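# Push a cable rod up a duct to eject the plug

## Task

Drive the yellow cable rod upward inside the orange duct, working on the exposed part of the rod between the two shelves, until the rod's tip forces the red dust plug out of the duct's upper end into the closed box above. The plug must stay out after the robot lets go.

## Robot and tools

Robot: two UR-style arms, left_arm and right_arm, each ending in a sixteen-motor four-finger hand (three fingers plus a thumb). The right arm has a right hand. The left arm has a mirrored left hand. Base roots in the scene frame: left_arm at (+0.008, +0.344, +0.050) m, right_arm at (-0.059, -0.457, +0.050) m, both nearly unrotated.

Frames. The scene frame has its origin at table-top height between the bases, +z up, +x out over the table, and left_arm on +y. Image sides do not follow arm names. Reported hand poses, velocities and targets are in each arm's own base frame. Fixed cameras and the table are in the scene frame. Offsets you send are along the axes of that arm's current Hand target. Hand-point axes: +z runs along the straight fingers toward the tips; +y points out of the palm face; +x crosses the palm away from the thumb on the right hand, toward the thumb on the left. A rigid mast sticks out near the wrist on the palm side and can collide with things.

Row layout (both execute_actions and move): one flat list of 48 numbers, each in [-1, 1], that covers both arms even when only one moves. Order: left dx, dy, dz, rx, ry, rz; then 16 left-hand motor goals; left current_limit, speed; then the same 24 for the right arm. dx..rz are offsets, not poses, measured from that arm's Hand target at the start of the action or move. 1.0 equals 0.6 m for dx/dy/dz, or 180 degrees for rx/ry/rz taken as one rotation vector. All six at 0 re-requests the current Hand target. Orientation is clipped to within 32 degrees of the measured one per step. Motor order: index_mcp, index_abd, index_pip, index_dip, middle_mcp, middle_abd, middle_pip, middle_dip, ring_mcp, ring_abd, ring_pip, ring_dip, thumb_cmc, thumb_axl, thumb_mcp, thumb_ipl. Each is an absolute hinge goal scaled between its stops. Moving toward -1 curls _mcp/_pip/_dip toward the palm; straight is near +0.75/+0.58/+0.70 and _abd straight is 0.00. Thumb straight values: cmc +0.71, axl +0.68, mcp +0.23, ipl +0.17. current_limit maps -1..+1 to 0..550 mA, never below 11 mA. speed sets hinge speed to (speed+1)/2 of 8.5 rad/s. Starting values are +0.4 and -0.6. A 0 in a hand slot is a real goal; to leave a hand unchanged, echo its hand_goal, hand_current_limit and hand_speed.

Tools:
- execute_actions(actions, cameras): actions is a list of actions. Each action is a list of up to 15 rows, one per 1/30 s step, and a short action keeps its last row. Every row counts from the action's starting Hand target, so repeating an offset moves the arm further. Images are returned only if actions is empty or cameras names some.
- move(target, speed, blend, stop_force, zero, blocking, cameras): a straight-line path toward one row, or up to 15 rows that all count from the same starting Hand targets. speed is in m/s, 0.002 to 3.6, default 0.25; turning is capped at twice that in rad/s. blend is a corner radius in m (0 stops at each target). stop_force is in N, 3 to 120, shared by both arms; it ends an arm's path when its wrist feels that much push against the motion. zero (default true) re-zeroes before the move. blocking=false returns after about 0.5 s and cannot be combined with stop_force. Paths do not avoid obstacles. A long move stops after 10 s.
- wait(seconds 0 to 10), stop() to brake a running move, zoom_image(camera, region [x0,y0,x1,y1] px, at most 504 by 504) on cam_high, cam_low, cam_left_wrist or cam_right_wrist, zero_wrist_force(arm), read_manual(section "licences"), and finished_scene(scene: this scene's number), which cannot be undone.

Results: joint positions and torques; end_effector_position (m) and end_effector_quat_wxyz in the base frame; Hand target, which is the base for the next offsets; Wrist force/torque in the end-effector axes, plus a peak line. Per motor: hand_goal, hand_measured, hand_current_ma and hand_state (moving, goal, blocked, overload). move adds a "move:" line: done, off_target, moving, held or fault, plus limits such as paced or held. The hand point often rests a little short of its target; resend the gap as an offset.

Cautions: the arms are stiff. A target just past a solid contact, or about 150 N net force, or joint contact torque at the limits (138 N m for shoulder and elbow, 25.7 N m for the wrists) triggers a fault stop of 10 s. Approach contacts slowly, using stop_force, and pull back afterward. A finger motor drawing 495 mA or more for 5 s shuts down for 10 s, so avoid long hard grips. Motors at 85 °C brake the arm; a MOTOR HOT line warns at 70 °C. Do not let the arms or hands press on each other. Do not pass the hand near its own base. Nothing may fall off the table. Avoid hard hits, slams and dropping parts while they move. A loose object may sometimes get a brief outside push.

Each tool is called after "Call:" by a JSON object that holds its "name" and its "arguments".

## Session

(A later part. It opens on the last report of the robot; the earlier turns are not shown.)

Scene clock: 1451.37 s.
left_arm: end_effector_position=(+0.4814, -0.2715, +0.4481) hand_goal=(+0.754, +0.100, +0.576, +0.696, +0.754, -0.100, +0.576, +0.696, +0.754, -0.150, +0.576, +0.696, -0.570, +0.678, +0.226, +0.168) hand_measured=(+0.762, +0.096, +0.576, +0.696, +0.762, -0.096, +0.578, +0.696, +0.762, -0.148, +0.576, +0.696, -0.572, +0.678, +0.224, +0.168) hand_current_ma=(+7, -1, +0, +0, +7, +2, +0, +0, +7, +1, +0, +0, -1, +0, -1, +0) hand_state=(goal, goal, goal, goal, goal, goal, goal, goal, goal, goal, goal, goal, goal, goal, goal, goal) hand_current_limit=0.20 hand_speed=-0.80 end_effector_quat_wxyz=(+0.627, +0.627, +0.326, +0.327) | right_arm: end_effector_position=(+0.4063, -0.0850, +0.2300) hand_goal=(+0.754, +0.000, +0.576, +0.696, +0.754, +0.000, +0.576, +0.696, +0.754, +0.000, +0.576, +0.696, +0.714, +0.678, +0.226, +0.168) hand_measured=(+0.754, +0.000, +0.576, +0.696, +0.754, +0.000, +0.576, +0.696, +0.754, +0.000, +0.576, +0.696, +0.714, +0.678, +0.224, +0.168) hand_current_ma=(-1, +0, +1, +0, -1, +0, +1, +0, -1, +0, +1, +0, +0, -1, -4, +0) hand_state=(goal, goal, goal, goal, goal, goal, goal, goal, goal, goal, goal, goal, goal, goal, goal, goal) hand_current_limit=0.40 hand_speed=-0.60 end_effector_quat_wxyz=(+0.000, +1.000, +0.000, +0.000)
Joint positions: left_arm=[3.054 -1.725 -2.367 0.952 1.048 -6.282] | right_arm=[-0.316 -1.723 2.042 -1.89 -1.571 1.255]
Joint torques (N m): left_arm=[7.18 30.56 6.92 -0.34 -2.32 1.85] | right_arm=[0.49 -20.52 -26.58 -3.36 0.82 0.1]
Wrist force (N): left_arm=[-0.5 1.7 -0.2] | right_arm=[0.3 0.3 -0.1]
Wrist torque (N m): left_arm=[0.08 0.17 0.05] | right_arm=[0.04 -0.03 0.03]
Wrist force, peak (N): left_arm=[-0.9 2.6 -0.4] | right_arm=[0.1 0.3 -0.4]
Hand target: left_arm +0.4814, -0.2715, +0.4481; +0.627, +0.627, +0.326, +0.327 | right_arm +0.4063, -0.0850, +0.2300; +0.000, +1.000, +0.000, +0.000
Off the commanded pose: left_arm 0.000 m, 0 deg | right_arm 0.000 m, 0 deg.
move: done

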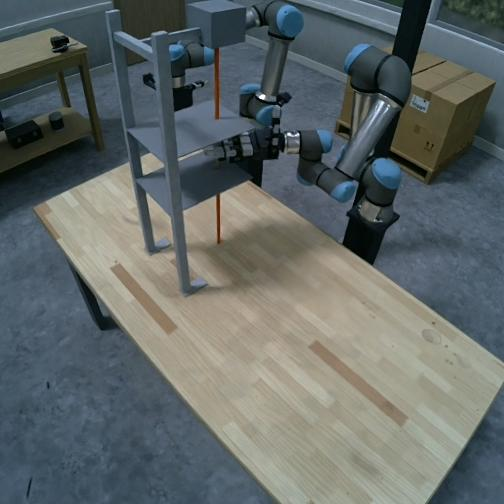

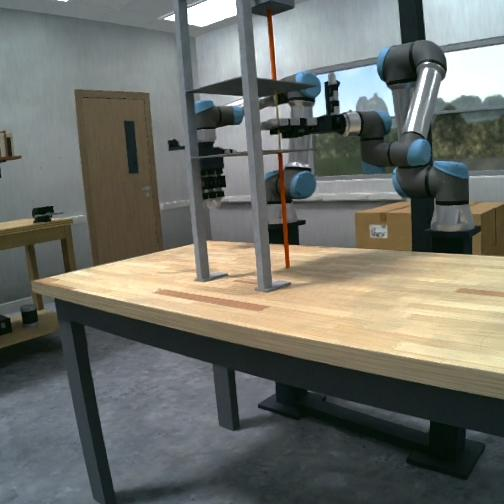

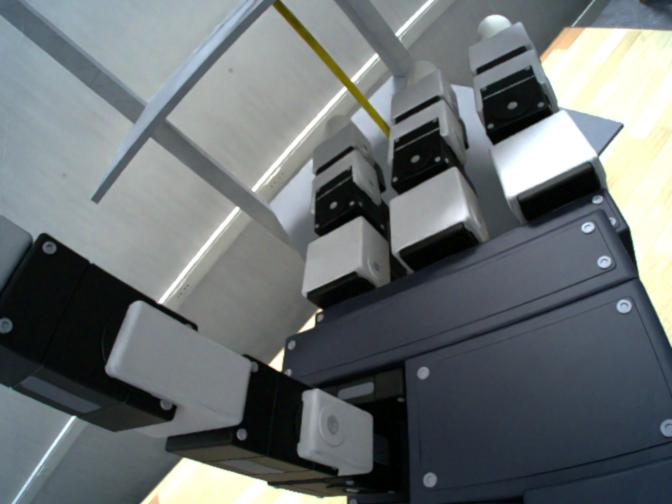

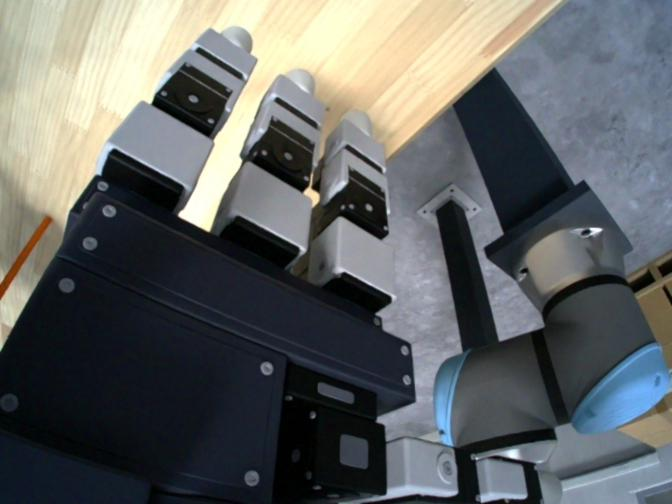

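Call:
{"name": "move", "arguments": {"target": [[0,0.0833,0,0,0,0,0.754,0.1,0.576,0.696,0.754,-0.1,0.576,0.696,0.754,-0.15,0.576,0.696,-0.571,0.678,0.226,0.168,0.2,-0.8,0.0395,-0.3583,-0.1167,0.4872,0.1306,0.1306,0.754,0.1,0.576,0.696,0.754,-0.1,0.576,0.696,0.754,-0.15,0.576,0.696,0.714,0.678,0.226,0.168,0.4,-0.6],[0,0.0833,0,0,0,0,0.754,0.1,0.576,0.696,0.754,-0.1,0.576,0.696,0.754,-0.15,0.576,0.696,-0.571,0.678,0.226,0.168,0.2,-0.8,0.1537,-0.5535,-0.015,0.4872,0.1306,0.1306,0.754,0.1,0.576,0.696,0.754,-0.1,0.576,0.696,0.754,-0.15,0.576,0.696,0.714,0.678,0.226,0.168,0.4,-0.6]], "speed": 0.25, "blend": [0.03, 0], "cameras": ["all"]}}

Call:
{"name": "zoom_image", "arguments": {"camera": "cam_right_wrist", "region": [100, 0, 420, 240]}}

Call:
{"name": "zoom_image", "arguments": {"camera": "cam_low", "region": [230, 80, 330, 180]}}

Scene clock: 1509.13 s.
left_arm: end_effector_position=(+0.4814, -0.2716, +0.4981) hand_goal=(+0.754, +0.100, +0.576, +0.696, +0.754, -0.100, +0.576, +0.696, +0.754, -0.150, +0.576, +0.696, -0.570, +0.678, +0.226, +0.168) hand_measured=(+0.762, +0.096, +0.576, +0.696, +0.762, -0.096, +0.578, +0.696, +0.762, -0.148, +0.576, +0.696, -0.572, +0.678, +0.224, +0.168) hand_current_ma=(+7, -1, +0, +0, +7, +2, +0, +0, +7, +1, +0, +0, -1, +0, -1, +0) hand_state=(goal, goal, goal, goal, goal, goal, goal, goal, goal, goal, goal, goal, goal, goal, goal, goal) hand_current_limit=0.20 hand_speed=-0.80 end_effector_quat_wxyz=(+0.627, +0.627, +0.326, +0.327) | right_arm: end_effector_position=(+0.4985, +0.2471, +0.2390) hand_goal=(+0.754, +0.100, +0.576, +0.696, +0.754, -0.100, +0.576, +0.696, +0.754, -0.150, +0.576, +0.696, +0.714, +0.678, +0.226, +0.168) hand_measured=(+0.746, +0.096, +0.576, +0.696, +0.746, -0.098, +0.576, +0.696, +0.746, -0.148, +0.576, +0.696, +0.708, +0.678, +0.224, +0.168) hand_current_ma=(-15, -5, +0, +0, -15, +4, +0, +0, -15, +4, +0, +0, -14, -1, -3, +0) hand_state=(goal, goal, goal, goal, goal, goal, goal, goal, goal, goal, goal, goal, goal, goal, goal, goal) hand_current_limit=0.40 hand_speed=-0.60 end_effector_quat_wxyz=(+0.683, -0.683, +0.183, -0.183)
Joint positions: left_arm=[3.054 -1.601 -2.315 0.775 1.048 -6.282] | right_arm=[-0.244 -1.51 1.938 -0.427 0.279 -0.002]
Joint torques (N m): left_arm=[-5.35 28.84 23.01 -0.12 0.24 1.71] | right_arm=[8.62 -15.29 -28.27 1.4 1.33 -2.09]
Wrist force (N): left_arm=[-0.7 1.9 -0.1] | right_arm=[-1.1 0.9 0.7]
Wrist torque (N m): left_arm=[0.06 0.19 0.02] | right_arm=[-0.37 0.03 -0.02]
Wrist force, peak (N): left_arm=[-1.0 2.1 0.0] | right_arm=[-1.0 1.8 1.0]
Hand target: left_arm +0.4814, -0.2716, +0.4981; +0.627, +0.627, +0.326, +0.327 | right_arm +0.4985, +0.2471, +0.2390; +0.683, -0.683, +0.183, -0.183
Off the commanded pose: left_arm 0.000 m, 0 deg | right_arm 0.000 m, 0 deg.
move: done

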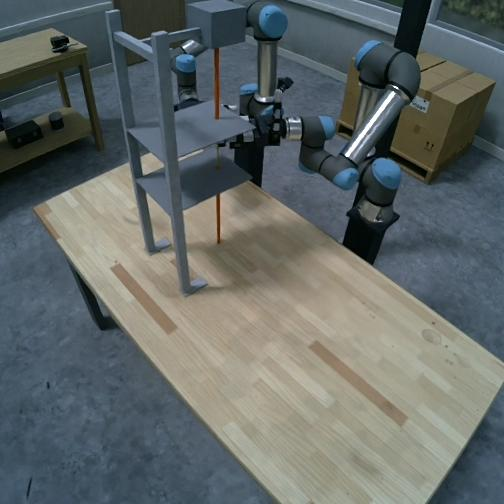

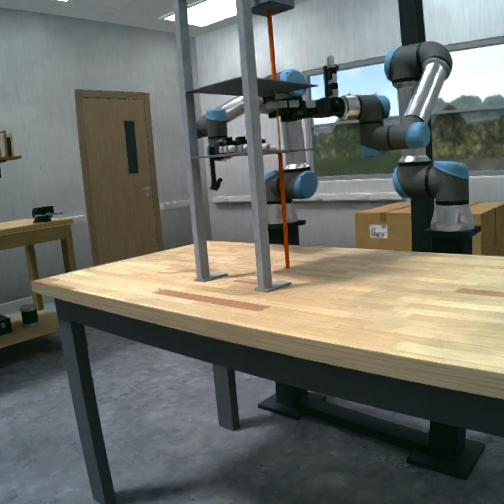

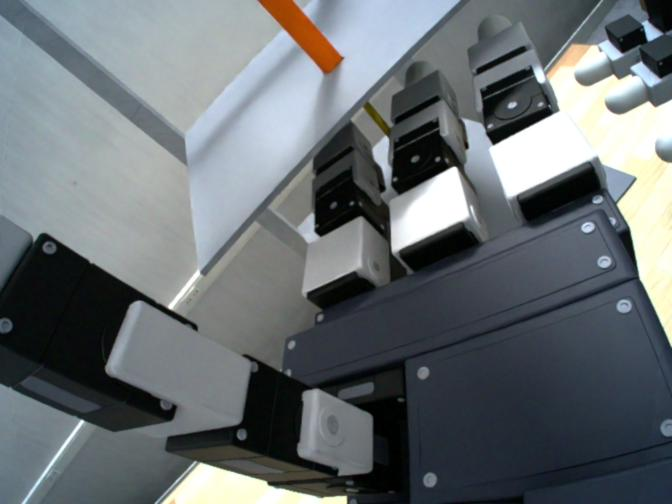

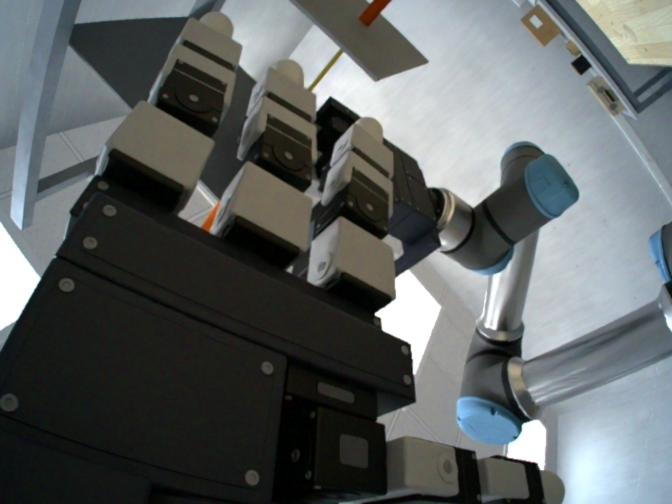

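Scaled by 1.575 from the camera's 672x504 image, which has a finer 960x720 frame.

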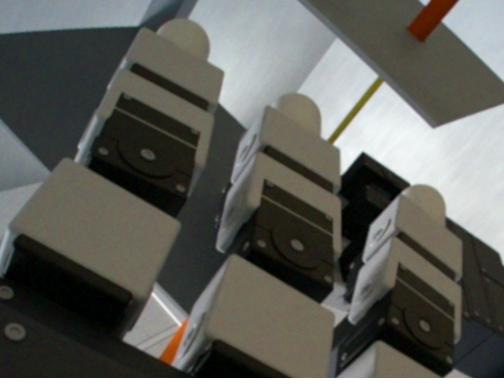

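Scaled by 5.040.

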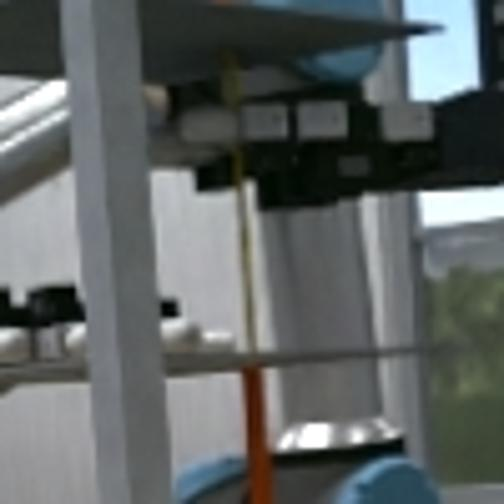

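Call:
{"name": "move", "arguments": {"target": [0,0,0,0,0,0,0.754,0.1,0.576,0.696,0.754,-0.1,0.576,0.696,0.754,-0.15,0.576,0.696,-0.571,0.678,0.226,0.168,0.2,-0.8,-0.02,-0.025,0.1333,0,0,0,0.754,0.1,0.576,0.696,0.754,-0.1,0.576,0.696,0.754,-0.15,0.576,0.696,0.714,0.678,0.226,0.168,0.4,-0.6], "speed": 0.08, "stop_force": 6, "cameras": ["cam_right_wrist", "cam_high", "cam_low"]}}

Call:
{"name": "zoom_image", "arguments": {"camera": "cam_right_wrist", "region": [140, 0, 420, 210]}}

Call:
{"name": "zoom_image", "arguments": {"camera": "cam_low", "region": [230, 80, 330, 180]}}

Call:
{"name": "zoom_image", "arguments": {"camera": "cam_high", "region": [180, 110, 280, 210]}}

Scene clock: 1562.10 s.
left_arm: end_effector_position=(+0.4814, -0.2716, +0.4981) hand_goal=(+0.754, +0.100, +0.576, +0.696, +0.754, -0.100, +0.576, +0.696, +0.754, -0.150, +0.576, +0.696, -0.570, +0.678, +0.226, +0.168) hand_measured=(+0.762, +0.096, +0.576, +0.696, +0.762, -0.096, +0.578, +0.696, +0.762, -0.148, +0.576, +0.696, -0.572, +0.678, +0.224, +0.168) hand_current_ma=(+7, -1, +0, +0, +7, +2, +0, +0, +7, +1, +0, +0, -1, +0, -1, +0) hand_state=(goal, goal, goal, goal, goal, goal, goal, goal, goal, goal, goal, goal, goal, goal, goal, goal) hand_current_limit=0.20 hand_speed=-0.80 end_effector_quat_wxyz=(+0.627, +0.627, +0.326, +0.327) | right_arm: end_effector_position=(+0.5281, +0.3224, +0.2539) hand_goal=(+0.754, +0.100, +0.576, +0.696, +0.754, -0.100, +0.576, +0.696, +0.754, -0.150, +0.576, +0.696, +0.714, +0.678, +0.226, +0.168) hand_measured=(+0.746, +0.096, +0.576, +0.696, +0.746, -0.098, +0.576, +0.696, +0.746, -0.148, +0.576, +0.696, +0.708, +0.678, +0.224, +0.168) hand_current_ma=(-15, -5, +0, +0, -15, +4, +0, +0, -15, +4, +0, +0, -14, -1, -3, +0) hand_state=(goal, goal, goal, goal, goal, goal, goal, goal, goal, goal, goal, goal, goal, goal, goal, goal) hand_current_limit=0.40 hand_speed=-0.60 end_effector_quat_wxyz=(+0.683, -0.683, +0.183, -0.183)
Joint positions: left_arm=[3.054 -1.601 -2.315 0.775 1.048 -6.282] | right_arm=[-0.049 -1.423 1.8 -0.374 0.475 -0.002]
Joint torques (N m): left_arm=[-5.43 28.3 24.14 -0.27 -1 1.74] | right_arm=[7.35 -20.26 -30.57 0.99 1.48 -2.09]
Wrist force (N): left_arm=[-0.6 1.8 -0.2] | right_arm=[-1.1 1.1 0.5]
Wrist torque (N m): left_arm=[0.07 0.18 0.03] | right_arm=[-0.33 0.04 0.00]
Wrist force, peak (N): left_arm=[-0.9 2.3 -0.2] | right_arm=[-1.3 1.3 0.7]
Hand target: left_arm +0.4814, -0.2716, +0.4981; +0.627, +0.627, +0.326, +0.327 | right_arm +0.5281, +0.3224, +0.2539; +0.683, -0.683, +0.183, -0.183
Off the commanded pose: left_arm 0.000 m, 0 deg | right_arm 0.000 m, 0 deg.
move: done
Images, in order (width x height): cam_high 504x504, cam_low 504x504, cam_right_wrist 672x504.

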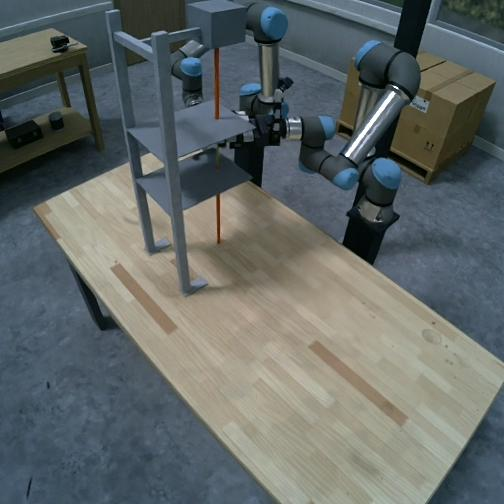

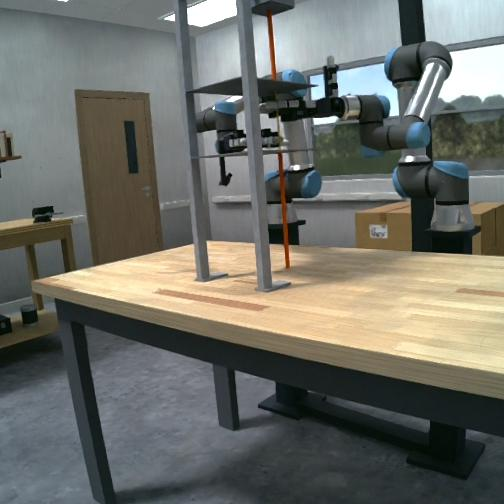

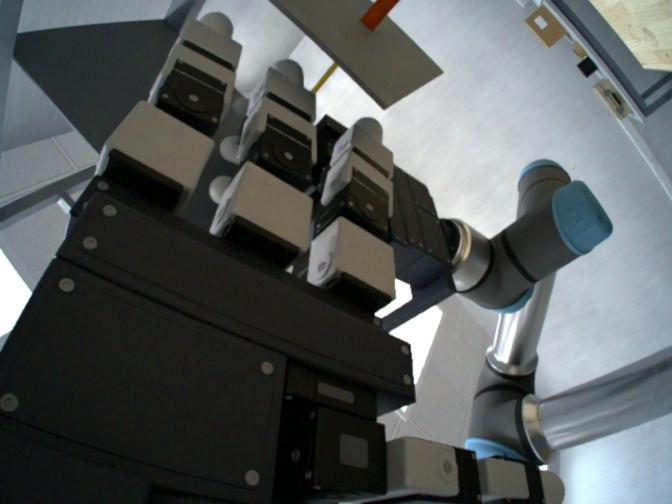

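Scaled by 1.800 from the camera's 672x504 image, which has a finer 960x720 frame.

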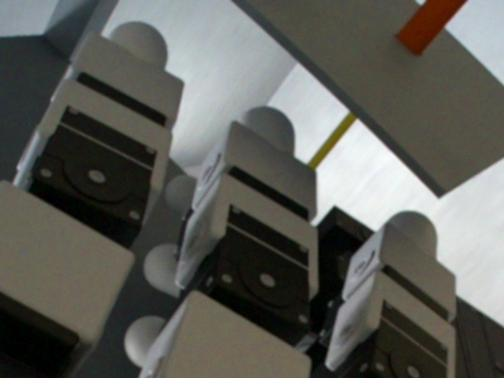

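Scaled by 5.040.

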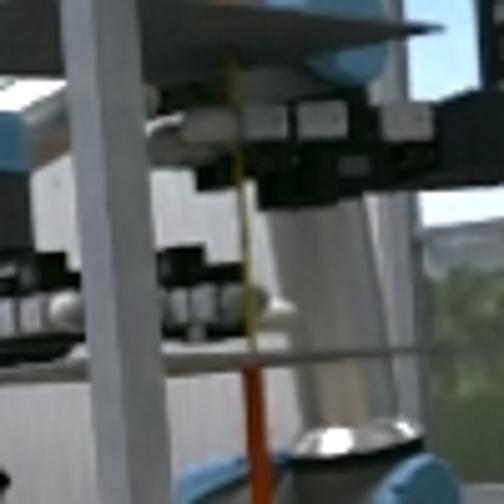

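Scaled by 5.040.

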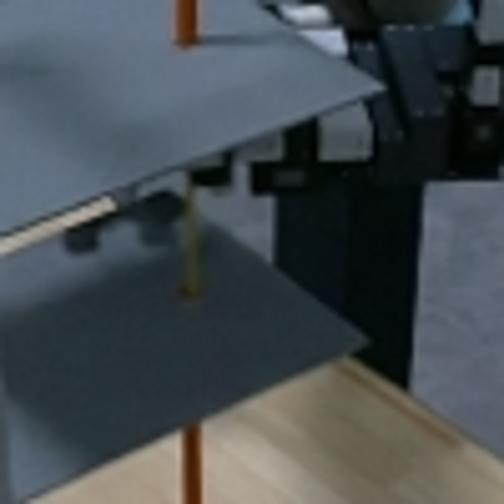

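Call:
{"name": "move", "arguments": {"target": [0,0,0,0,0,0,0.754,0.1,0.576,0.696,0.754,-0.1,0.576,0.696,0.754,-0.15,0.576,0.696,-0.571,0.678,0.226,0.168,0.2,-0.8,0,0,0.1167,0,0,0,0.754,0.1,0.576,0.696,0.754,-0.1,0.576,0.696,0.754,-0.15,0.576,0.696,0.714,0.678,0.226,0.168,0.4,-0.6], "speed": 0.06, "stop_force": 5, "cameras": ["cam_right_wrist", "cam_high", "cam_low", "cam_left_wrist"]}}

Call:
{"name": "zoom_image", "arguments": {"camera": "cam_right_wrist", "region": [140, 0, 420, 210]}}

Call:
{"name": "zoom_image", "arguments": {"camera": "cam_low", "region": [230, 80, 330, 180]}}

Call:
{"name": "zoom_image", "arguments": {"camera": "cam_high", "region": [180, 120, 260, 200]}}

Scene clock: 1589.03 s.
left_arm: end_effector_position=(+0.4814, -0.2716, +0.4981) hand_goal=(+0.754, +0.100, +0.576, +0.696, +0.754, -0.100, +0.576, +0.696, +0.754, -0.150, +0.576, +0.696, -0.570, +0.678, +0.226, +0.168) hand_measured=(+0.762, +0.096, +0.576, +0.696, +0.762, -0.096, +0.578, +0.696, +0.762, -0.148, +0.576, +0.696, -0.572, +0.678, +0.224, +0.168) hand_current_ma=(+7, -1, +0, +0, +7, +2, +0, +0, +7, +1, +0, +0, -1, +0, -1, +0) hand_state=(goal, goal, goal, goal, goal, goal, goal, goal, goal, goal, goal, goal, goal, goal, goal, goal) hand_current_limit=0.20 hand_speed=-0.80 end_effector_quat_wxyz=(+0.627, +0.627, +0.326, +0.327) | right_arm: end_effector_position=(+0.5631, +0.3830, +0.2539) hand_goal=(+0.754, +0.100, +0.576, +0.696, +0.754, -0.100, +0.576, +0.696, +0.754, -0.150, +0.576, +0.696, +0.714, +0.678, +0.226, +0.168) hand_measured=(+0.746, +0.096, +0.576, +0.696, +0.746, -0.098, +0.576, +0.696, +0.746, -0.148, +0.576, +0.696, +0.708, +0.678, +0.224, +0.168) hand_current_ma=(-15, -5, +0, +0, -15, +4, +0, +0, -15, +4, +0, +0, -14, -1, -3, +0) hand_state=(goal, goal, goal, goal, goal, goal, goal, goal, goal, goal, goal, goal, goal, goal, goal, goal) hand_current_limit=0.40 hand_speed=-0.60 end_effector_quat_wxyz=(+0.683, -0.683, +0.183, -0.183)
Joint positions: left_arm=[3.054 -1.601 -2.315 0.775 1.048 -6.282] | right_arm=[0.083 -1.304 1.651 -0.346 0.607 -0.002]
Joint torques (N m): left_arm=[-5.74 28.14 24.37 -0.13 -1.59 1.73] | right_arm=[7.1 -24.62 -30.39 0.89 1.5 -2.02]
Wrist force (N): left_arm=[-0.8 1.6 -0.3] | right_arm=[-1.3 1.0 0.3]
Wrist torque (N m): left_arm=[0.05 0.19 0.02] | right_arm=[-0.31 0.08 -0.06]
Wrist force, peak (N): left_arm=[-1.0 2.1 -0.2] | right_arm=[-1.1 1.4 0.7]
Hand target: left_arm +0.4814, -0.2716, +0.4981; +0.627, +0.627, +0.326, +0.327 | right_arm +0.5631, +0.3830, +0.2539; +0.683, -0.683, +0.183, -0.183
Off the commanded pose: left_arm 0.000 m, 0 deg | right_arm 0.000 m, 0 deg.
move: done

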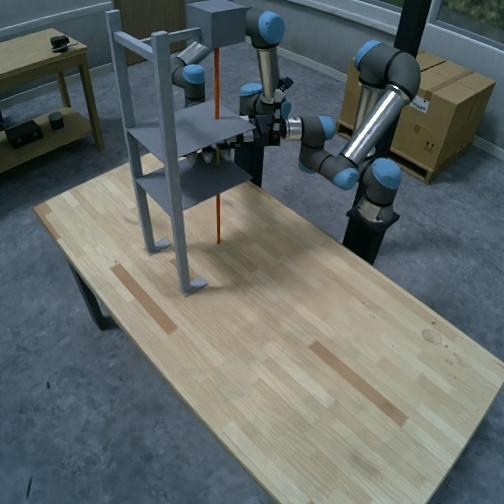

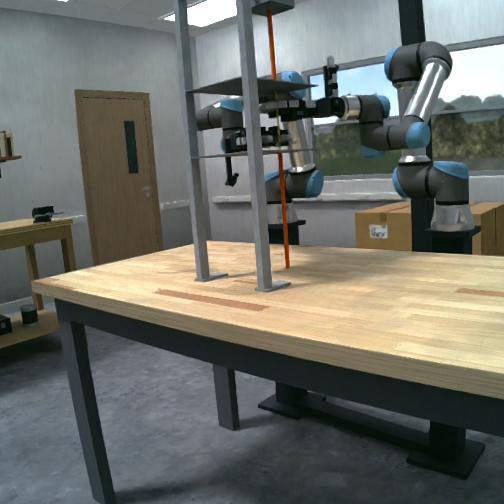

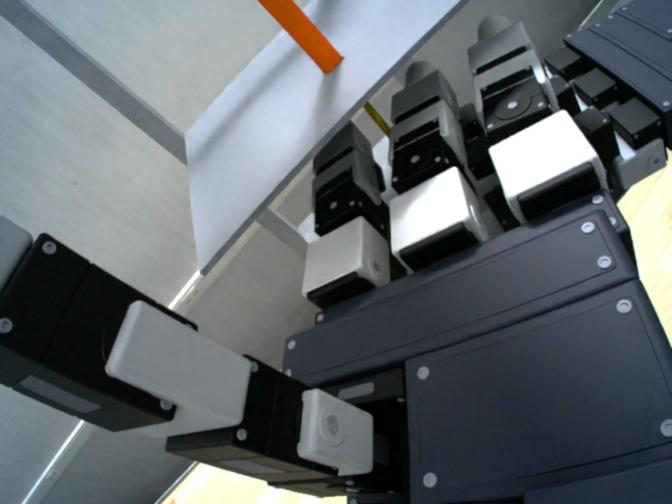

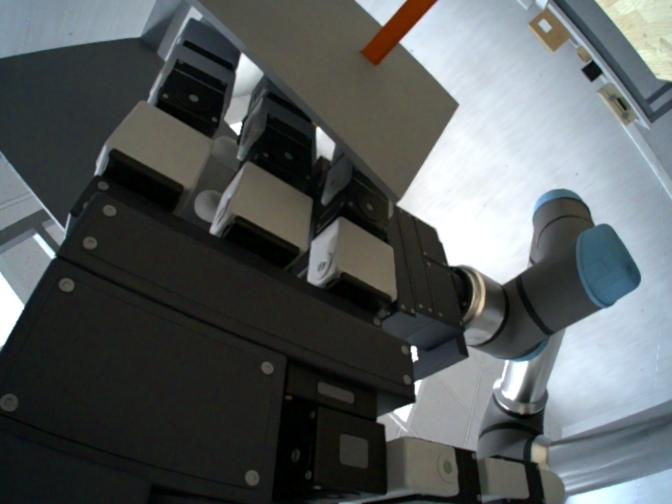

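Scaled by 1.800 from the camera's 672x504 image, which has a finer 960x720 frame.

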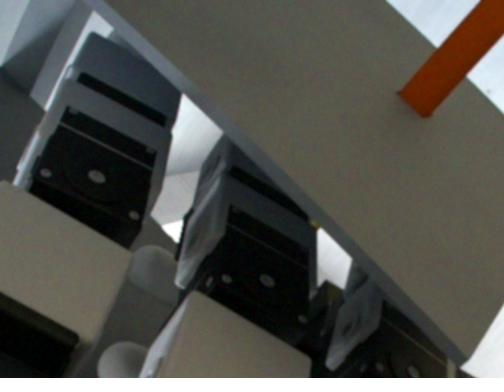

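Scaled by 5.040.

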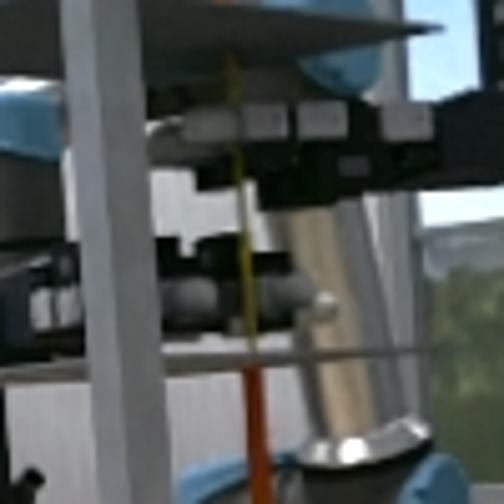

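Scaled by 6.300.

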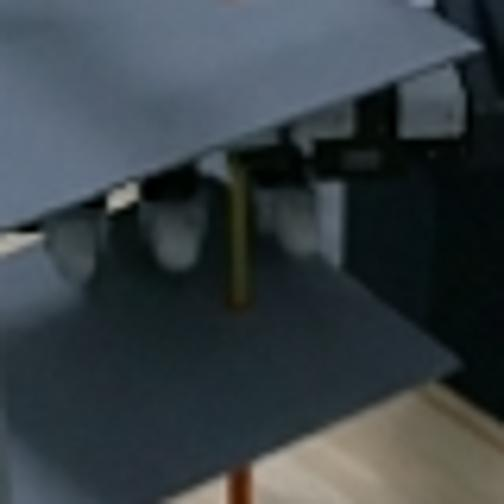

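Call:
{"name": "move", "arguments": {"target": [0,0,0,0,0,0,0.754,0.1,0.576,0.696,0.754,-0.1,0.576,0.696,0.754,-0.15,0.576,0.696,-0.571,0.678,0.226,0.168,0.2,-0.8,0,0.025,0,0,0,0,0.754,0.1,0.576,0.696,0.754,-0.1,0.576,0.696,0.754,-0.15,0.576,0.696,0.714,0.678,0.226,0.168,0.4,-0.6], "speed": 0.02, "stop_force": 3}}

Call:
{"name": "move", "arguments": {"target": [0,0,0,0,0,0,0.754,0.1,0.576,0.696,0.754,-0.1,0.576,0.696,0.754,-0.15,0.576,0.696,-0.571,0.678,0.226,0.168,0.2,-0.8,0,0,0,0,0,0,0.754,-0.2,0.576,0.696,0.754,-0.1,0.576,0.696,0.754,-0.15,0.576,0.696,0.714,0.678,0.226,0.168,0.0,-0.8], "speed": 0.05, "cameras": ["cam_high", "cam_low"]}}

Call:
{"name": "zoom_image", "arguments": {"camera": "cam_high", "region": [180, 120, 260, 200]}}

Call:
{"name": "zoom_image", "arguments": {"camera": "cam_low", "region": [230, 80, 330, 180]}}

Scene clock: 1604.90 s.
left_arm: end_effector_position=(+0.4814, -0.2716, +0.4981) hand_goal=(+0.754, +0.100, +0.576, +0.696, +0.754, -0.100, +0.576, +0.696, +0.754, -0.150, +0.576, +0.696, -0.570, +0.678, +0.226, +0.168) hand_measured=(+0.762, +0.096, +0.576, +0.696, +0.762, -0.096, +0.578, +0.696, +0.762, -0.148, +0.576, +0.696, -0.572, +0.678, +0.224, +0.168) hand_current_ma=(+7, -1, +0, +0, +7, +2, +0, +0, +7, +1, +0, +0, -1, +0, -1, +0) hand_state=(goal, goal, goal, goal, goal, goal, goal, goal, goal, goal, goal, goal, goal, goal, goal, goal) hand_current_limit=0.20 hand_speed=-0.80 end_effector_quat_wxyz=(+0.627, +0.627, +0.326, +0.327) | right_arm: end_effector_position=(+0.5631, +0.3830, +0.2389) hand_goal=(+0.754, +0.100, +0.576, +0.696, +0.754, -0.100, +0.576, +0.696, +0.754, -0.150, +0.576, +0.696, +0.714, +0.678, +0.226, +0.168) hand_measured=(+0.746, +0.096, +0.576, +0.696, +0.746, -0.098, +0.576, +0.696, +0.746, -0.148, +0.576, +0.696, +0.708, +0.678, +0.224, +0.168) hand_current_ma=(-15, -5, +0, +0, -15, +4, +0, +0, -15, +4, +0, +0, -14, -1, -3, +0) hand_state=(goal, goal, goal, goal, goal, goal, goal, goal, goal, goal, goal, goal, goal, goal, goal, goal) hand_current_limit=0.40 hand_speed=-0.60 end_effector_quat_wxyz=(+0.683, -0.683, +0.183, -0.183)
Joint positions: left_arm=[3.054 -1.601 -2.315 0.775 1.048 -6.282] | right_arm=[0.083 -1.291 1.676 -0.383 0.607 -0.002]
Joint torques (N m): left_arm=[-5.07 27.74 23.68 -0.39 -1.91 1.61] | right_arm=[-3.35 -25.42 -14.55 -2.37 -0.72 2.68]
Wrist force (N): left_arm=[-1.1 2.0 -0.2] | right_arm=[-0.9 1.1 0.2]
Wrist torque (N m): left_arm=[0.09 0.24 -0.02] | right_arm=[-0.29 0.04 -0.01]
Wrist force, peak (N): left_arm=[-0.9 2.2 -0.2] | right_arm=[-1.0 1.4 0.3]
Hand target: left_arm +0.4814, -0.2716, +0.4981; +0.627, +0.627, +0.326, +0.327 | right_arm +0.5631, +0.3830, +0.2389; +0.683, -0.683, +0.183, -0.183
Off the commanded pose: left_arm 0.000 m, 0 deg | right_arm 0.000 m, 0 deg.
move: done

Scene clock: 1605.47 s.
left_arm: end_effector_position=(+0.4814, -0.2716, +0.4981) hand_goal=(+0.754, +0.100, +0.576, +0.696, +0.754, -0.100, +0.576, +0.696, +0.754, -0.150, +0.576, +0.696, -0.570, +0.678, +0.226, +0.168) hand_measured=(+0.762, +0.096, +0.576, +0.696, +0.762, -0.096, +0.578, +0.696, +0.762, -0.148, +0.576, +0.696, -0.572, +0.678, +0.224, +0.168) hand_current_ma=(+7, -1, +0, +0, +7, +2, +0, +0, +7, +1, +0, +0, -1, +0, -1, +0) hand_state=(goal, goal, goal, goal, goal, goal, goal, goal, goal, goal, goal, goal, goal, goal, goal, goal) hand_current_limit=0.20 hand_speed=-0.80 end_effector_quat_wxyz=(+0.627, +0.627, +0.326, +0.327) | right_arm: end_effector_position=(+0.5631, +0.3830, +0.2388) hand_goal=(+0.754, -0.200, +0.576, +0.696, +0.754, -0.100, +0.576, +0.696, +0.754, -0.150, +0.576, +0.696, +0.714, +0.678, +0.226, +0.168) hand_measured=(+0.746, -0.138, +0.576, +0.696, +0.746, -0.098, +0.576, +0.696, +0.746, -0.148, +0.576, +0.696, +0.708, +0.678, +0.224, +0.168) hand_current_ma=(-15, +173, +0, +0, -15, +4, +0, +0, -15, +4, +0, +0, -14, -1, -3, +0) hand_state=(goal, blocked, goal, goal, goal, goal, goal, goal, goal, goal, goal, goal, goal, goal, goal, goal) hand_current_limit=0.00 hand_speed=-0.80 end_effector_quat_wxyz=(+0.683, -0.683, +0.183, -0.183)
Joint positions: left_arm=[3.054 -1.601 -2.315 0.775 1.048 -6.282] | right_arm=[0.083 -1.291 1.676 -0.383 0.607 -0.002]
Joint torques (N m): left_arm=[-3.41 28.09 23.43 -0.03 -1.94 1.56] | right_arm=[-6.27 -25.56 -15.21 -2.41 -0.89 2.69]
Wrist force (N): left_arm=[-0.9 1.9 0.2] | right_arm=[-2.5 0.9 0.6]
Wrist torque (N m): left_arm=[0.05 0.22 0.00] | right_arm=[-0.33 -0.17 -0.13]
Wrist force, peak (N): left_arm=[-1.0 1.9 -0.1] | right_arm=[-2.7 1.1 0.6]
Hand target: left_arm +0.4814, -0.2716, +0.4981; +0.627, +0.627, +0.326, +0.327 | right_arm +0.5631, +0.3830, +0.2389; +0.683, -0.683, +0.183, -0.183
Off the commanded pose: left_arm 0.000 m, 0 deg | right_arm 0.000 m, 0 deg.
move: done
Images, in order (width x height): cam_high 504x504, cam_low 504x504.

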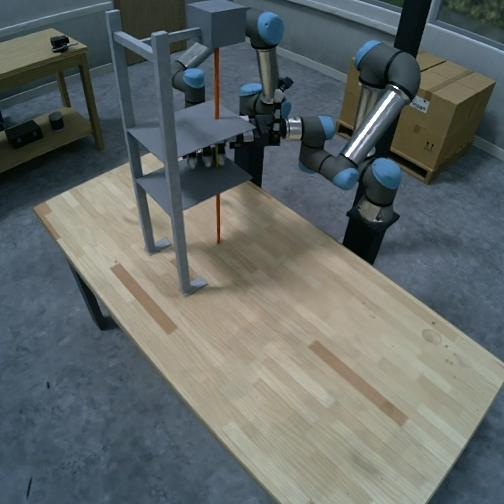

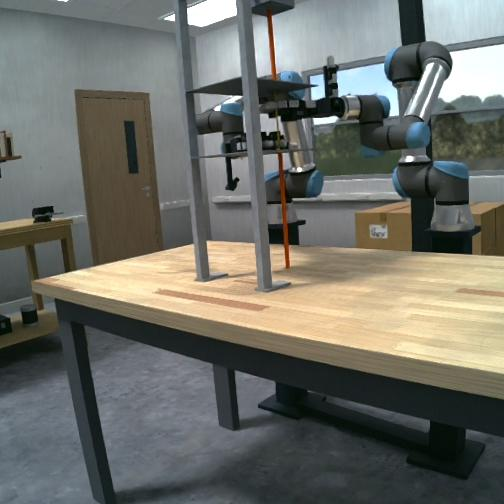

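Scaled by 6.300.

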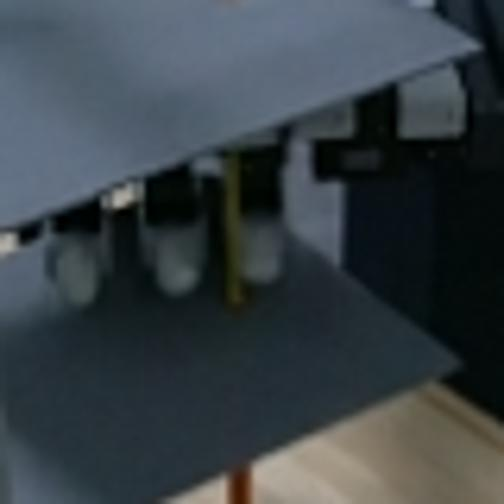

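Scaled by 5.040.

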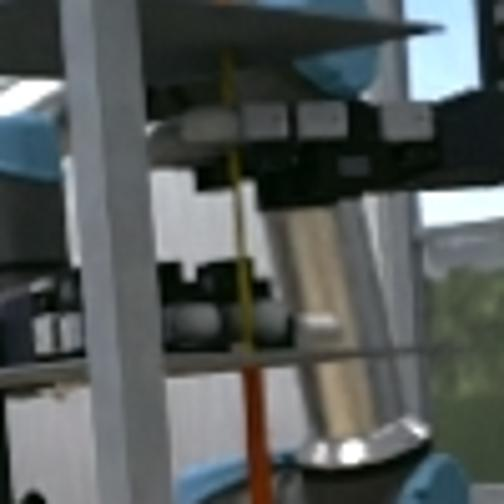

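Call:
{"name": "move", "arguments": {"target": [[0,-0.06,0,0,0,0,0.754,0.1,0.576,0.696,0.754,-0.1,0.576,0.696,0.754,-0.15,0.576,0.696,-0.571,0.678,0.226,0.168,0.2,-0.8,0,0,0,0,0,0,0.754,-0.2,0.576,0.696,0.754,-0.1,0.576,0.696,0.754,-0.15,0.576,0.696,0.714,0.678,0.226,0.168,0,-0.8],[0,-0.06,0,0,0,0,0.754,-0.25,0.576,0.696,0.754,0.25,0.576,0.696,0.754,-0.15,0.576,0.696,-0.571,0.678,0.226,0.168,0.7,-0.8,0,0,0,0,0,0,0.754,0.1,0.576,0.696,0.754,-0.1,0.576,0.696,0.754,-0.15,0.576,0.696,0.714,0.678,0.226,0.168,0,-0.8]], "speed": 0.05, "cameras": ["cam_low", "cam_left_wrist", "cam_right_wrist"]}}

Call:
{"name": "zoom_image", "arguments": {"camera": "cam_low", "region": [230, 80, 330, 180]}}

Scene clock: 1644.67 s.
left_arm: end_effector_position=(+0.4814, -0.2716, +0.4621) hand_goal=(+0.754, -0.250, +0.576, +0.696, +0.754, +0.250, +0.576, +0.696, +0.754, -0.150, +0.576, +0.696, -0.570, +0.678, +0.226, +0.168) hand_measured=(+0.762, -0.118, +0.576, +0.696, +0.762, +0.048, +0.578, +0.696, +0.762, -0.148, +0.576, +0.696, -0.572, +0.678, +0.224, +0.168) hand_current_ma=(+7, +348, +0, +0, +7, -467, +0, +0, +7, +1, +0, +0, -1, +0, -1, +0) hand_state=(goal, blocked, goal, goal, goal, blocked, goal, goal, goal, goal, goal, goal, goal, goal, goal, goal) hand_current_limit=0.70 hand_speed=-0.80 end_effector_quat_wxyz=(+0.627, +0.627, +0.326, +0.327) | right_arm: end_effector_position=(+0.5631, +0.3830, +0.2388) hand_goal=(+0.754, +0.100, +0.576, +0.696, +0.754, -0.100, +0.576, +0.696, +0.754, -0.150, +0.576, +0.696, +0.714, +0.678, +0.226, +0.168) hand_measured=(+0.746, +0.096, +0.576, +0.696, +0.746, -0.098, +0.576, +0.696, +0.746, -0.148, +0.576, +0.696, +0.708, +0.678, +0.224, +0.168) hand_current_ma=(-15, -5, +0, +0, -15, +4, +0, +0, -15, +4, +0, +0, -14, -1, -3, +0) hand_state=(goal, goal, goal, goal, goal, goal, goal, goal, goal, goal, goal, goal, goal, goal, goal, goal) hand_current_limit=0.00 hand_speed=-0.80 end_effector_quat_wxyz=(+0.683, -0.683, +0.183, -0.183)
Joint positions: left_arm=[3.054 -1.688 -2.354 0.901 1.048 -6.282] | right_arm=[0.083 -1.291 1.676 -0.383 0.607 -0.002]
Joint torques (N m): left_arm=[8.52 13.99 7.83 2.94 1.26 -1.94] | right_arm=[-3.21 -27.38 -25.83 -2.11 -0.91 1.96]
Wrist force (N): left_arm=[-1.0 2.0 -0.2] | right_arm=[-1.0 1.1 0.4]
Wrist torque (N m): left_arm=[0.07 0.18 -0.05] | right_arm=[-0.32 0.04 -0.02]
Wrist force, peak (N): left_arm=[-4.3 1.7 0.1] | right_arm=[-2.8 1.5 0.5]
Hand target: left_arm +0.4814, -0.2715, +0.4621; +0.627, +0.627, +0.326, +0.327 | right_arm +0.5631, +0.3830, +0.2389; +0.683, -0.683, +0.183, -0.183
Off the commanded pose: left_arm 0.000 m, 0 deg | right_arm 0.000 m, 0 deg.
move: done
Images, in order (width x height): cam_low 504x504, cam_left_wrist 672x504, cam_right_wrist 672x504.

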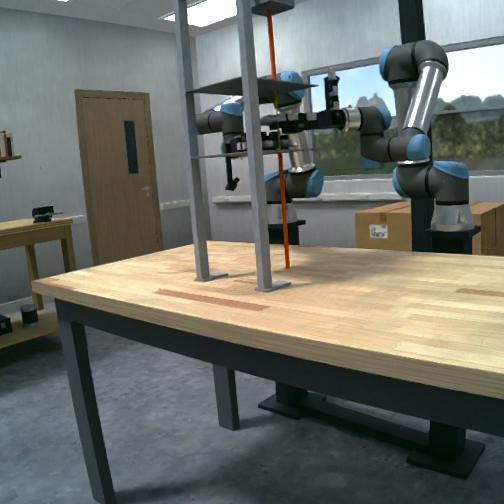

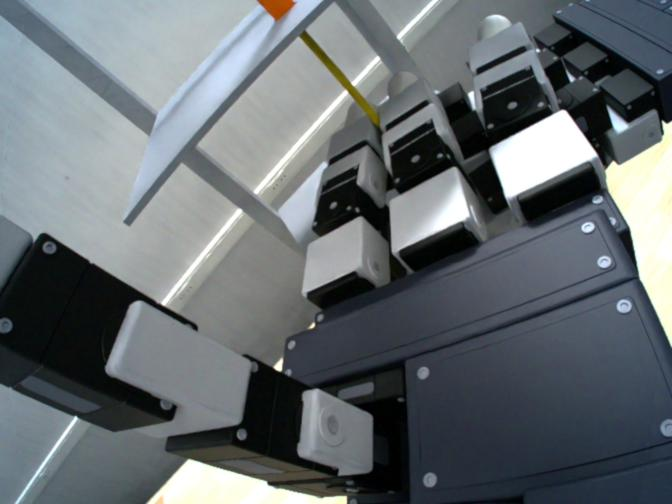

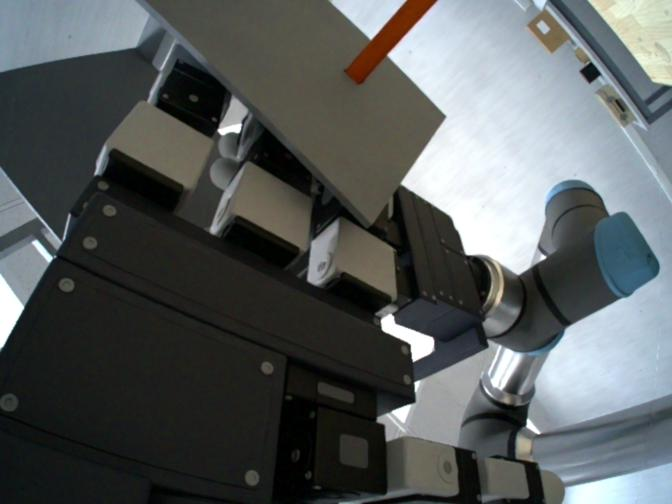

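Scaled by 5.040.

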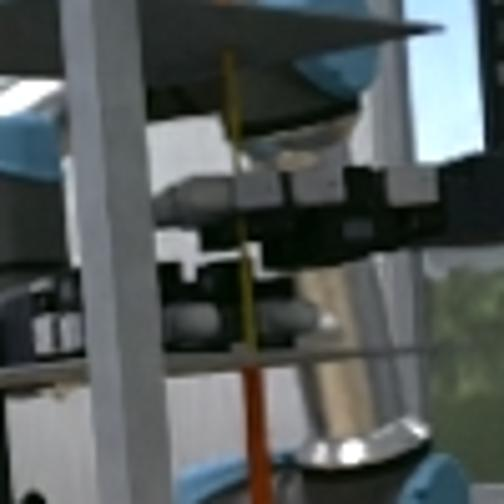

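Call:
{"name": "move", "arguments": {"target": [0,0.1132,0,0,0,0,0.754,-0.25,0.576,0.696,0.754,0.25,0.576,0.696,0.754,-0.15,0.576,0.696,-0.571,0.678,0.226,0.168,0.7,-0.8,0,0,0,0,0,0,0.754,0.1,0.576,0.696,0.754,-0.1,0.576,0.696,0.754,-0.15,0.576,0.696,0.714,0.678,0.226,0.168,0,-0.8], "speed": 0.05, "stop_force": 6}}

Call:
{"name": "move", "arguments": {"target": [[0,0,0,0,0,0,0.754,-0.25,0.576,0.696,0.754,0.25,0.576,0.696,0.754,-0.15,0.576,0.696,-0.571,0.678,0.226,0.168,0.7,-0.8,0,0,0,0,0,0,0.754,-0.4,0.576,0.696,0.754,-0.1,0.576,0.696,0.754,-0.15,0.576,0.696,0.714,0.678,0.226,0.168,0.1,-0.8],[0,0,0,0,0,0,0.754,0.1,0.576,0.696,0.754,-0.1,0.576,0.696,0.754,-0.15,0.576,0.696,-0.571,0.678,0.226,0.168,0.2,-0.8,0,0,0,0,0,0,0.754,-0.4,0.576,0.696,0.754,-0.1,0.576,0.696,0.754,-0.15,0.576,0.696,0.714,0.678,0.226,0.168,0.1,-0.8],[-0.004,-0.1132,0,0,0,0,0.754,0.1,0.576,0.696,0.754,-0.1,0.576,0.696,0.754,-0.15,0.576,0.696,-0.571,0.678,0.226,0.168,0.2,-0.8,0,0,0,0,0,0,0.754,-0.4,0.576,0.696,0.754,-0.1,0.576,0.696,0.754,-0.15,0.576,0.696,0.714,0.678,0.226,0.168,0.1,-0.8]], "speed": 0.06}}

Call:
{"name": "move", "arguments": {"target": [[0,0,0,0,0,0,0.754,-0.25,0.576,0.696,0.754,0.25,0.576,0.696,0.754,-0.15,0.576,0.696,-0.571,0.678,0.226,0.168,0.7,-0.8,0,0,0,0,0,0,0.754,-0.4,0.576,0.696,0.754,-0.1,0.576,0.696,0.754,-0.15,0.576,0.696,0.714,0.678,0.226,0.168,0.1,-0.8],[0,0.01,0,0,0,0,0.754,-0.25,0.576,0.696,0.754,0.25,0.576,0.696,0.754,-0.15,0.576,0.696,-0.571,0.678,0.226,0.168,0.7,-0.8,0,0,0,0,0,0,0.754,0.1,0.576,0.696,0.754,-0.1,0.576,0.696,0.754,-0.15,0.576,0.696,0.714,0.678,0.226,0.168,0.1,-0.8]], "speed": 0.02}}

Call:
{"name": "move", "arguments": {"target": [0,-0.011,0,0,0,0,0.754,-0.25,0.576,0.696,0.754,0.25,0.576,0.696,0.754,-0.15,0.576,0.696,-0.571,0.678,0.226,0.168,0.7,-0.8,0,0,0,0,0,0,0.754,0.1,0.576,0.696,0.754,-0.1,0.576,0.696,0.754,-0.15,0.576,0.696,0.714,0.678,0.226,0.168,0.1,-0.8], "speed": 0.02, "cameras": ["cam_low", "cam_left_wrist", "cam_high"]}}

Scene clock: 1683.70 s.
left_arm: end_effector_position=(+0.4813, -0.2716, +0.5300) hand_goal=(+0.754, -0.250, +0.576, +0.696, +0.754, +0.250, +0.576, +0.696, +0.754, -0.150, +0.576, +0.696, -0.570, +0.678, +0.226, +0.168) hand_measured=(+0.762, -0.118, +0.576, +0.696, +0.762, +0.048, +0.578, +0.696, +0.762, -0.148, +0.576, +0.696, -0.572, +0.678, +0.224, +0.168) hand_current_ma=(+8, +348, +0, +0, +8, -467, +0, +0, +7, +1, +0, +0, -1, +0, -1, +0) hand_state=(goal, blocked, goal, goal, goal, blocked, goal, goal, goal, goal, goal, goal, goal, goal, goal, goal) hand_current_limit=0.70 hand_speed=-0.80 end_effector_quat_wxyz=(+0.627, +0.627, +0.326, +0.327) | right_arm: end_effector_position=(+0.5631, +0.3830, +0.2389) hand_goal=(+0.754, +0.100, +0.576, +0.696, +0.754, -0.100, +0.576, +0.696, +0.754, -0.150, +0.576, +0.696, +0.714, +0.678, +0.226, +0.168) hand_measured=(+0.746, +0.096, +0.576, +0.696, +0.746, -0.098, +0.576, +0.696, +0.746, -0.148, +0.576, +0.696, +0.708, +0.678, +0.224, +0.168) hand_current_ma=(-15, -5, +0, +0, -15, +4, +0, +0, -15, +4, +0, +0, -14, -1, -3, +0) hand_state=(goal, goal, goal, goal, goal, goal, goal, goal, goal, goal, goal, goal, goal, goal, goal, goal) hand_current_limit=0.00 hand_speed=-0.80 end_effector_quat_wxyz=(+0.683, -0.683, +0.183, -0.183)
Joint positions: left_arm=[3.054 -1.535 -2.272 0.666 1.048 -6.282] | right_arm=[0.083 -1.291 1.676 -0.383 0.607 -0.002]
Joint torques (N m): left_arm=[-7.3 25.65 25.39 -0.23 2.4 1.62] | right_arm=[6.55 -30.11 -28.04 -2.07 -0.76 1.17]
Wrist force (N): left_arm=[-1.3 1.3 -0.3] | right_arm=[-0.9 1.0 0.2]
Wrist torque (N m): left_arm=[0.05 0.19 -0.07] | right_arm=[-0.32 0.04 -0.02]
Wrist force, peak (N): left_arm=[-1.3 2.2 -0.4] | right_arm=[-1.2 1.5 0.3]
Hand target: left_arm +0.4813, -0.2716, +0.5300; +0.627, +0.627, +0.326, +0.327 | right_arm +0.5631, +0.3830, +0.2389; +0.683, -0.683, +0.183, -0.183
Off the commanded pose: left_arm 0.000 m, 0 deg | right_arm 0.000 m, 0 deg.
move: done

Scene clock: 1686.67 s.
left_arm: end_effector_position=(+0.4800, -0.2735, +0.4622) hand_goal=(+0.754, +0.100, +0.576, +0.696, +0.754, -0.100, +0.576, +0.696, +0.754, -0.150, +0.576, +0.696, -0.570, +0.678, +0.226, +0.168) hand_measured=(+0.762, +0.096, +0.576, +0.696, +0.762, -0.096, +0.578, +0.696, +0.762, -0.148, +0.576, +0.696, -0.572, +0.678, +0.224, +0.168) hand_current_ma=(+8, -1, +0, +0, +8, +2, +0, +0, +7, +1, +0, +0, -1, +0, -1, +0) hand_state=(goal, goal, goal, goal, goal, goal, goal, goal, goal, goal, goal, goal, goal, goal, goal, goal) hand_current_limit=0.20 hand_speed=-0.80 end_effector_quat_wxyz=(+0.627, +0.627, +0.326, +0.327) end_effector_velocity=(+0.000, +0.000, -0.001) end_effector_angular_velocity=(+0.000, -0.001, +0.000) | right_arm: end_effector_position=(+0.5631, +0.3830, +0.2389) hand_goal=(+0.754, -0.400, +0.576, +0.696, +0.754, -0.100, +0.576, +0.696, +0.754, -0.150, +0.576, +0.696, +0.714, +0.678, +0.226, +0.168) hand_measured=(+0.746, -0.140, +0.576, +0.696, +0.746, -0.098, +0.576, +0.696, +0.746, -0.148, +0.576, +0.696, +0.708, +0.678, +0.224, +0.168) hand_current_ma=(-15, +303, +0, +0, -15, +4, +0, +0, -15, +4, +0, +0, -14, -1, -3, +0) hand_state=(goal, blocked, goal, goal, goal, goal, goal, goal, goal, goal, goal, goal, goal, goal, goal, goal) hand_current_limit=0.10 hand_speed=-0.80 end_effector_quat_wxyz=(+0.683, -0.683, +0.183, -0.183)
Joint positions: left_arm=[3.047 -1.687 -2.355 0.901 1.055 -6.282] | right_arm=[0.083 -1.291 1.676 -0.383 0.607 -0.002]
Joint velocities: left_arm=[0 -0.003 0 0.005 0 0] | right_arm=[within noise]
Joint torques (N m): left_arm=[-8.12 14.58 6.03 2.93 2.22 -2.11] | right_arm=[-2.83 -31.14 -27.75 -1.75 1.34 0.65]
Wrist force (N): left_arm=[-0.7 1.9 -0.1] | right_arm=[-3.1 1.2 0.2]
Wrist torque (N m): left_arm=[0.09 0.19 -0.03] | right_arm=[-0.33 -0.22 -0.19]
Wrist force, peak (N): left_arm=[-2.9 1.6 1.9] | right_arm=[-3.4 1.4 -0.4]
Hand target: left_arm +0.4800, -0.2735, +0.4621; +0.627, +0.627, +0.326, +0.327 | right_arm +0.5631, +0.3830, +0.2389; +0.683, -0.683, +0.183, -0.183
Off the commanded pose: left_arm 0.000 m, 0 deg | right_arm 0.000 m, 0 deg.
move: done

Scene clock: 1688.80 s.
left_arm: end_effector_position=(+0.4800, -0.2735, +0.4681) hand_goal=(+0.754, -0.250, +0.576, +0.696, +0.754, +0.250, +0.576, +0.696, +0.754, -0.150, +0.576, +0.696, -0.570, +0.678, +0.226, +0.168) hand_measured=(+0.768, -0.092, +0.580, +0.696, +0.768, +0.072, +0.580, +0.696, +0.762, -0.148, +0.576, +0.696, -0.572, +0.678, +0.224, +0.168) hand_current_ma=(+17, +449, +2, +0, +18, -467, +2, +0, +7, +1, +0, +0, -1, +0, -1, +0) hand_state=(goal, blocked, goal, goal, goal, blocked, goal, goal, goal, goal, goal, goal, goal, goal, goal, goal) hand_current_limit=0.70 hand_speed=-0.80 end_effector_quat_wxyz=(+0.627, +0.627, +0.326, +0.327) | right_arm: end_effector_position=(+0.5631, +0.3830, +0.2389) hand_goal=(+0.754, +0.100, +0.576, +0.696, +0.754, -0.100, +0.576, +0.696, +0.754, -0.150, +0.576, +0.696, +0.714, +0.678, +0.226, +0.168) hand_measured=(+0.748, +0.096, +0.576, +0.698, +0.746, -0.098, +0.576, +0.696, +0.746, -0.148, +0.576, +0.696, +0.708, +0.678, +0.224, +0.168) hand_current_ma=(-14, -5, +0, +4, -15, +4, +0, +0, -15, +4, +0, +0, -14, -1, -3, +0) hand_state=(goal, goal, goal, goal, goal, goal, goal, goal, goal, goal, goal, goal, goal, goal, goal, goal) hand_current_limit=0.10 hand_speed=-0.80 end_effector_quat_wxyz=(+0.683, -0.683, +0.183, -0.183)
Joint positions: left_arm=[3.047 -1.672 -2.349 0.88 1.055 -6.282] | right_arm=[0.083 -1.291 1.676 -0.383 0.607 -0.002]
Joint torques (N m): left_arm=[-3.05 29.15 22.04 -0.13 1.95 0.88] | right_arm=[-2.72 -31.07 -27.42 -1.71 1.18 0.54]
Wrist force (N): left_arm=[-1.2 1.6 -0.3] | right_arm=[-0.9 0.9 0.3]
Wrist torque (N m): left_arm=[0.10 0.24 -0.06] | right_arm=[-0.34 0.04 -0.03]
Wrist force, peak (N): left_arm=[-2.4 1.8 0.0] | right_arm=[-3.7 0.8 0.3]
Hand target: left_arm +0.4800, -0.2735, +0.4681; +0.627, +0.627, +0.326, +0.327 | right_arm +0.5631, +0.3830, +0.2389; +0.683, -0.683, +0.183, -0.183
Off the commanded pose: left_arm 0.000 m, 0 deg | right_arm 0.000 m, 0 deg.
move: done

Scene clock: 1689.67 s.
left_arm: end_effector_position=(+0.4800, -0.2735, +0.4616) hand_goal=(+0.754, -0.250, +0.576, +0.696, +0.754, +0.250, +0.576, +0.696, +0.754, -0.150, +0.576, +0.696, -0.570, +0.678, +0.226, +0.168) hand_measured=(+0.768, -0.092, +0.580, +0.696, +0.768, +0.072, +0.580, +0.696, +0.762, -0.148, +0.576, +0.696, -0.572, +0.678, +0.224, +0.168) hand_current_ma=(+17, +449, +2, +0, +18, -467, +2, +0, +7, +1, +0, +0, -1, +0, -1, +0) hand_state=(goal, blocked, goal, goal, goal, blocked, goal, goal, goal, goal, goal, goal, goal, goal, goal, goal) hand_current_limit=0.70 hand_speed=-0.80 end_effector_quat_wxyz=(+0.627, +0.627, +0.326, +0.327) | right_arm: end_effector_position=(+0.5631, +0.3830, +0.2389) hand_goal=(+0.754, +0.100, +0.576, +0.696, +0.754, -0.100, +0.576, +0.696, +0.754, -0.150, +0.576, +0.696, +0.714, +0.678, +0.226, +0.168) hand_measured=(+0.748, +0.096, +0.576, +0.698, +0.746, -0.098, +0.576, +0.696, +0.746, -0.148, +0.576, +0.696, +0.708, +0.678, +0.224, +0.168) hand_current_ma=(-14, -5, +0, +4, -15, +4, +0, +0, -15, +4, +0, +0, -14, -1, -3, +0) hand_state=(goal, goal, goal, goal, goal, goal, goal, goal, goal, goal, goal, goal, goal, goal, goal, goal) hand_current_limit=0.10 hand_speed=-0.80 end_effector_quat_wxyz=(+0.683, -0.683, +0.183, -0.183)
Joint positions: left_arm=[3.047 -1.689 -2.355 0.903 1.055 -6.282] | right_arm=[0.083 -1.291 1.676 -0.383 0.607 -0.002]
Joint torques (N m): left_arm=[2.7 13.1 6.53 3.03 0.76 0.74] | right_arm=[0.18 -32.06 -28.14 -1.81 0.59 0.26]
Wrist force (N): left_arm=[-0.8 1.7 -0.6] | right_arm=[-1.1 0.9 0.3]
Wrist torque (N m): left_arm=[0.12 0.19 -0.03] | right_arm=[-0.33 0.06 -0.04]
Wrist force, peak (N): left_arm=[-1.1 1.9 -0.3] | right_arm=[-1.1 1.3 0.0]
Hand target: left_arm +0.4800, -0.2735, +0.4615; +0.627, +0.627, +0.326, +0.327 | right_arm +0.5631, +0.3830, +0.2389; +0.683, -0.683, +0.183, -0.183
Off the commanded pose: left_arm 0.000 m, 0 deg | right_arm 0.000 m, 0 deg.
move: done
Images, in order (width x height): cam_high 504x504, cam_low 504x504, cam_left_wrist 672x504.

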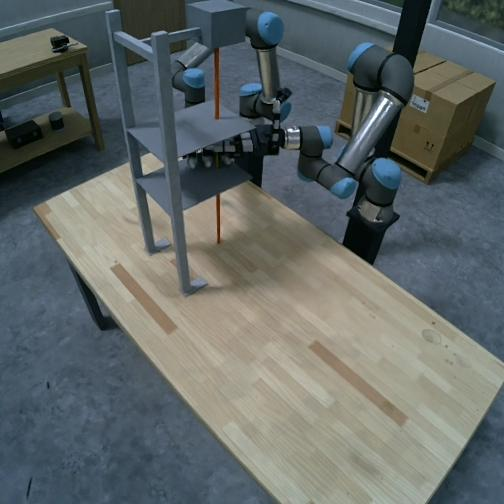

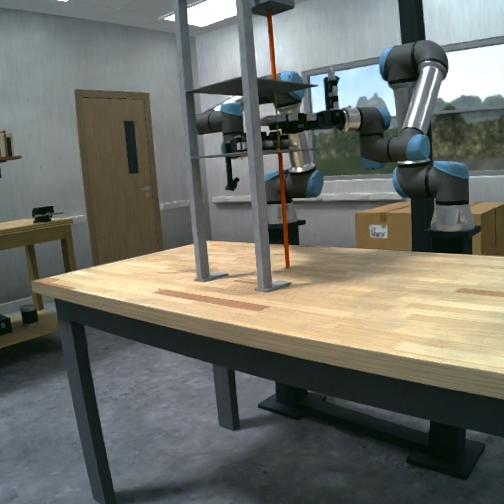

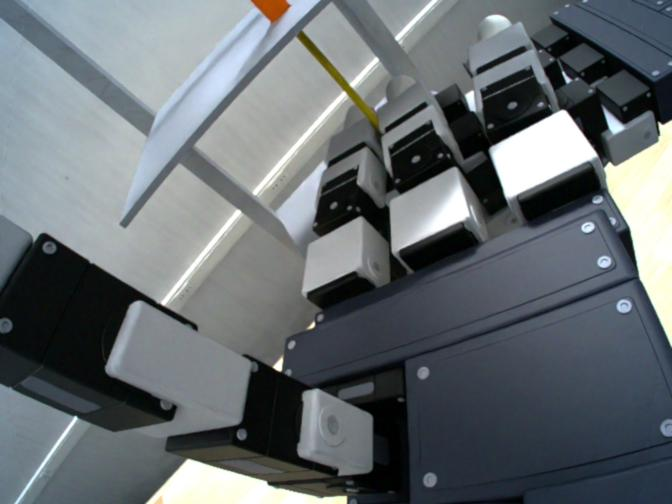

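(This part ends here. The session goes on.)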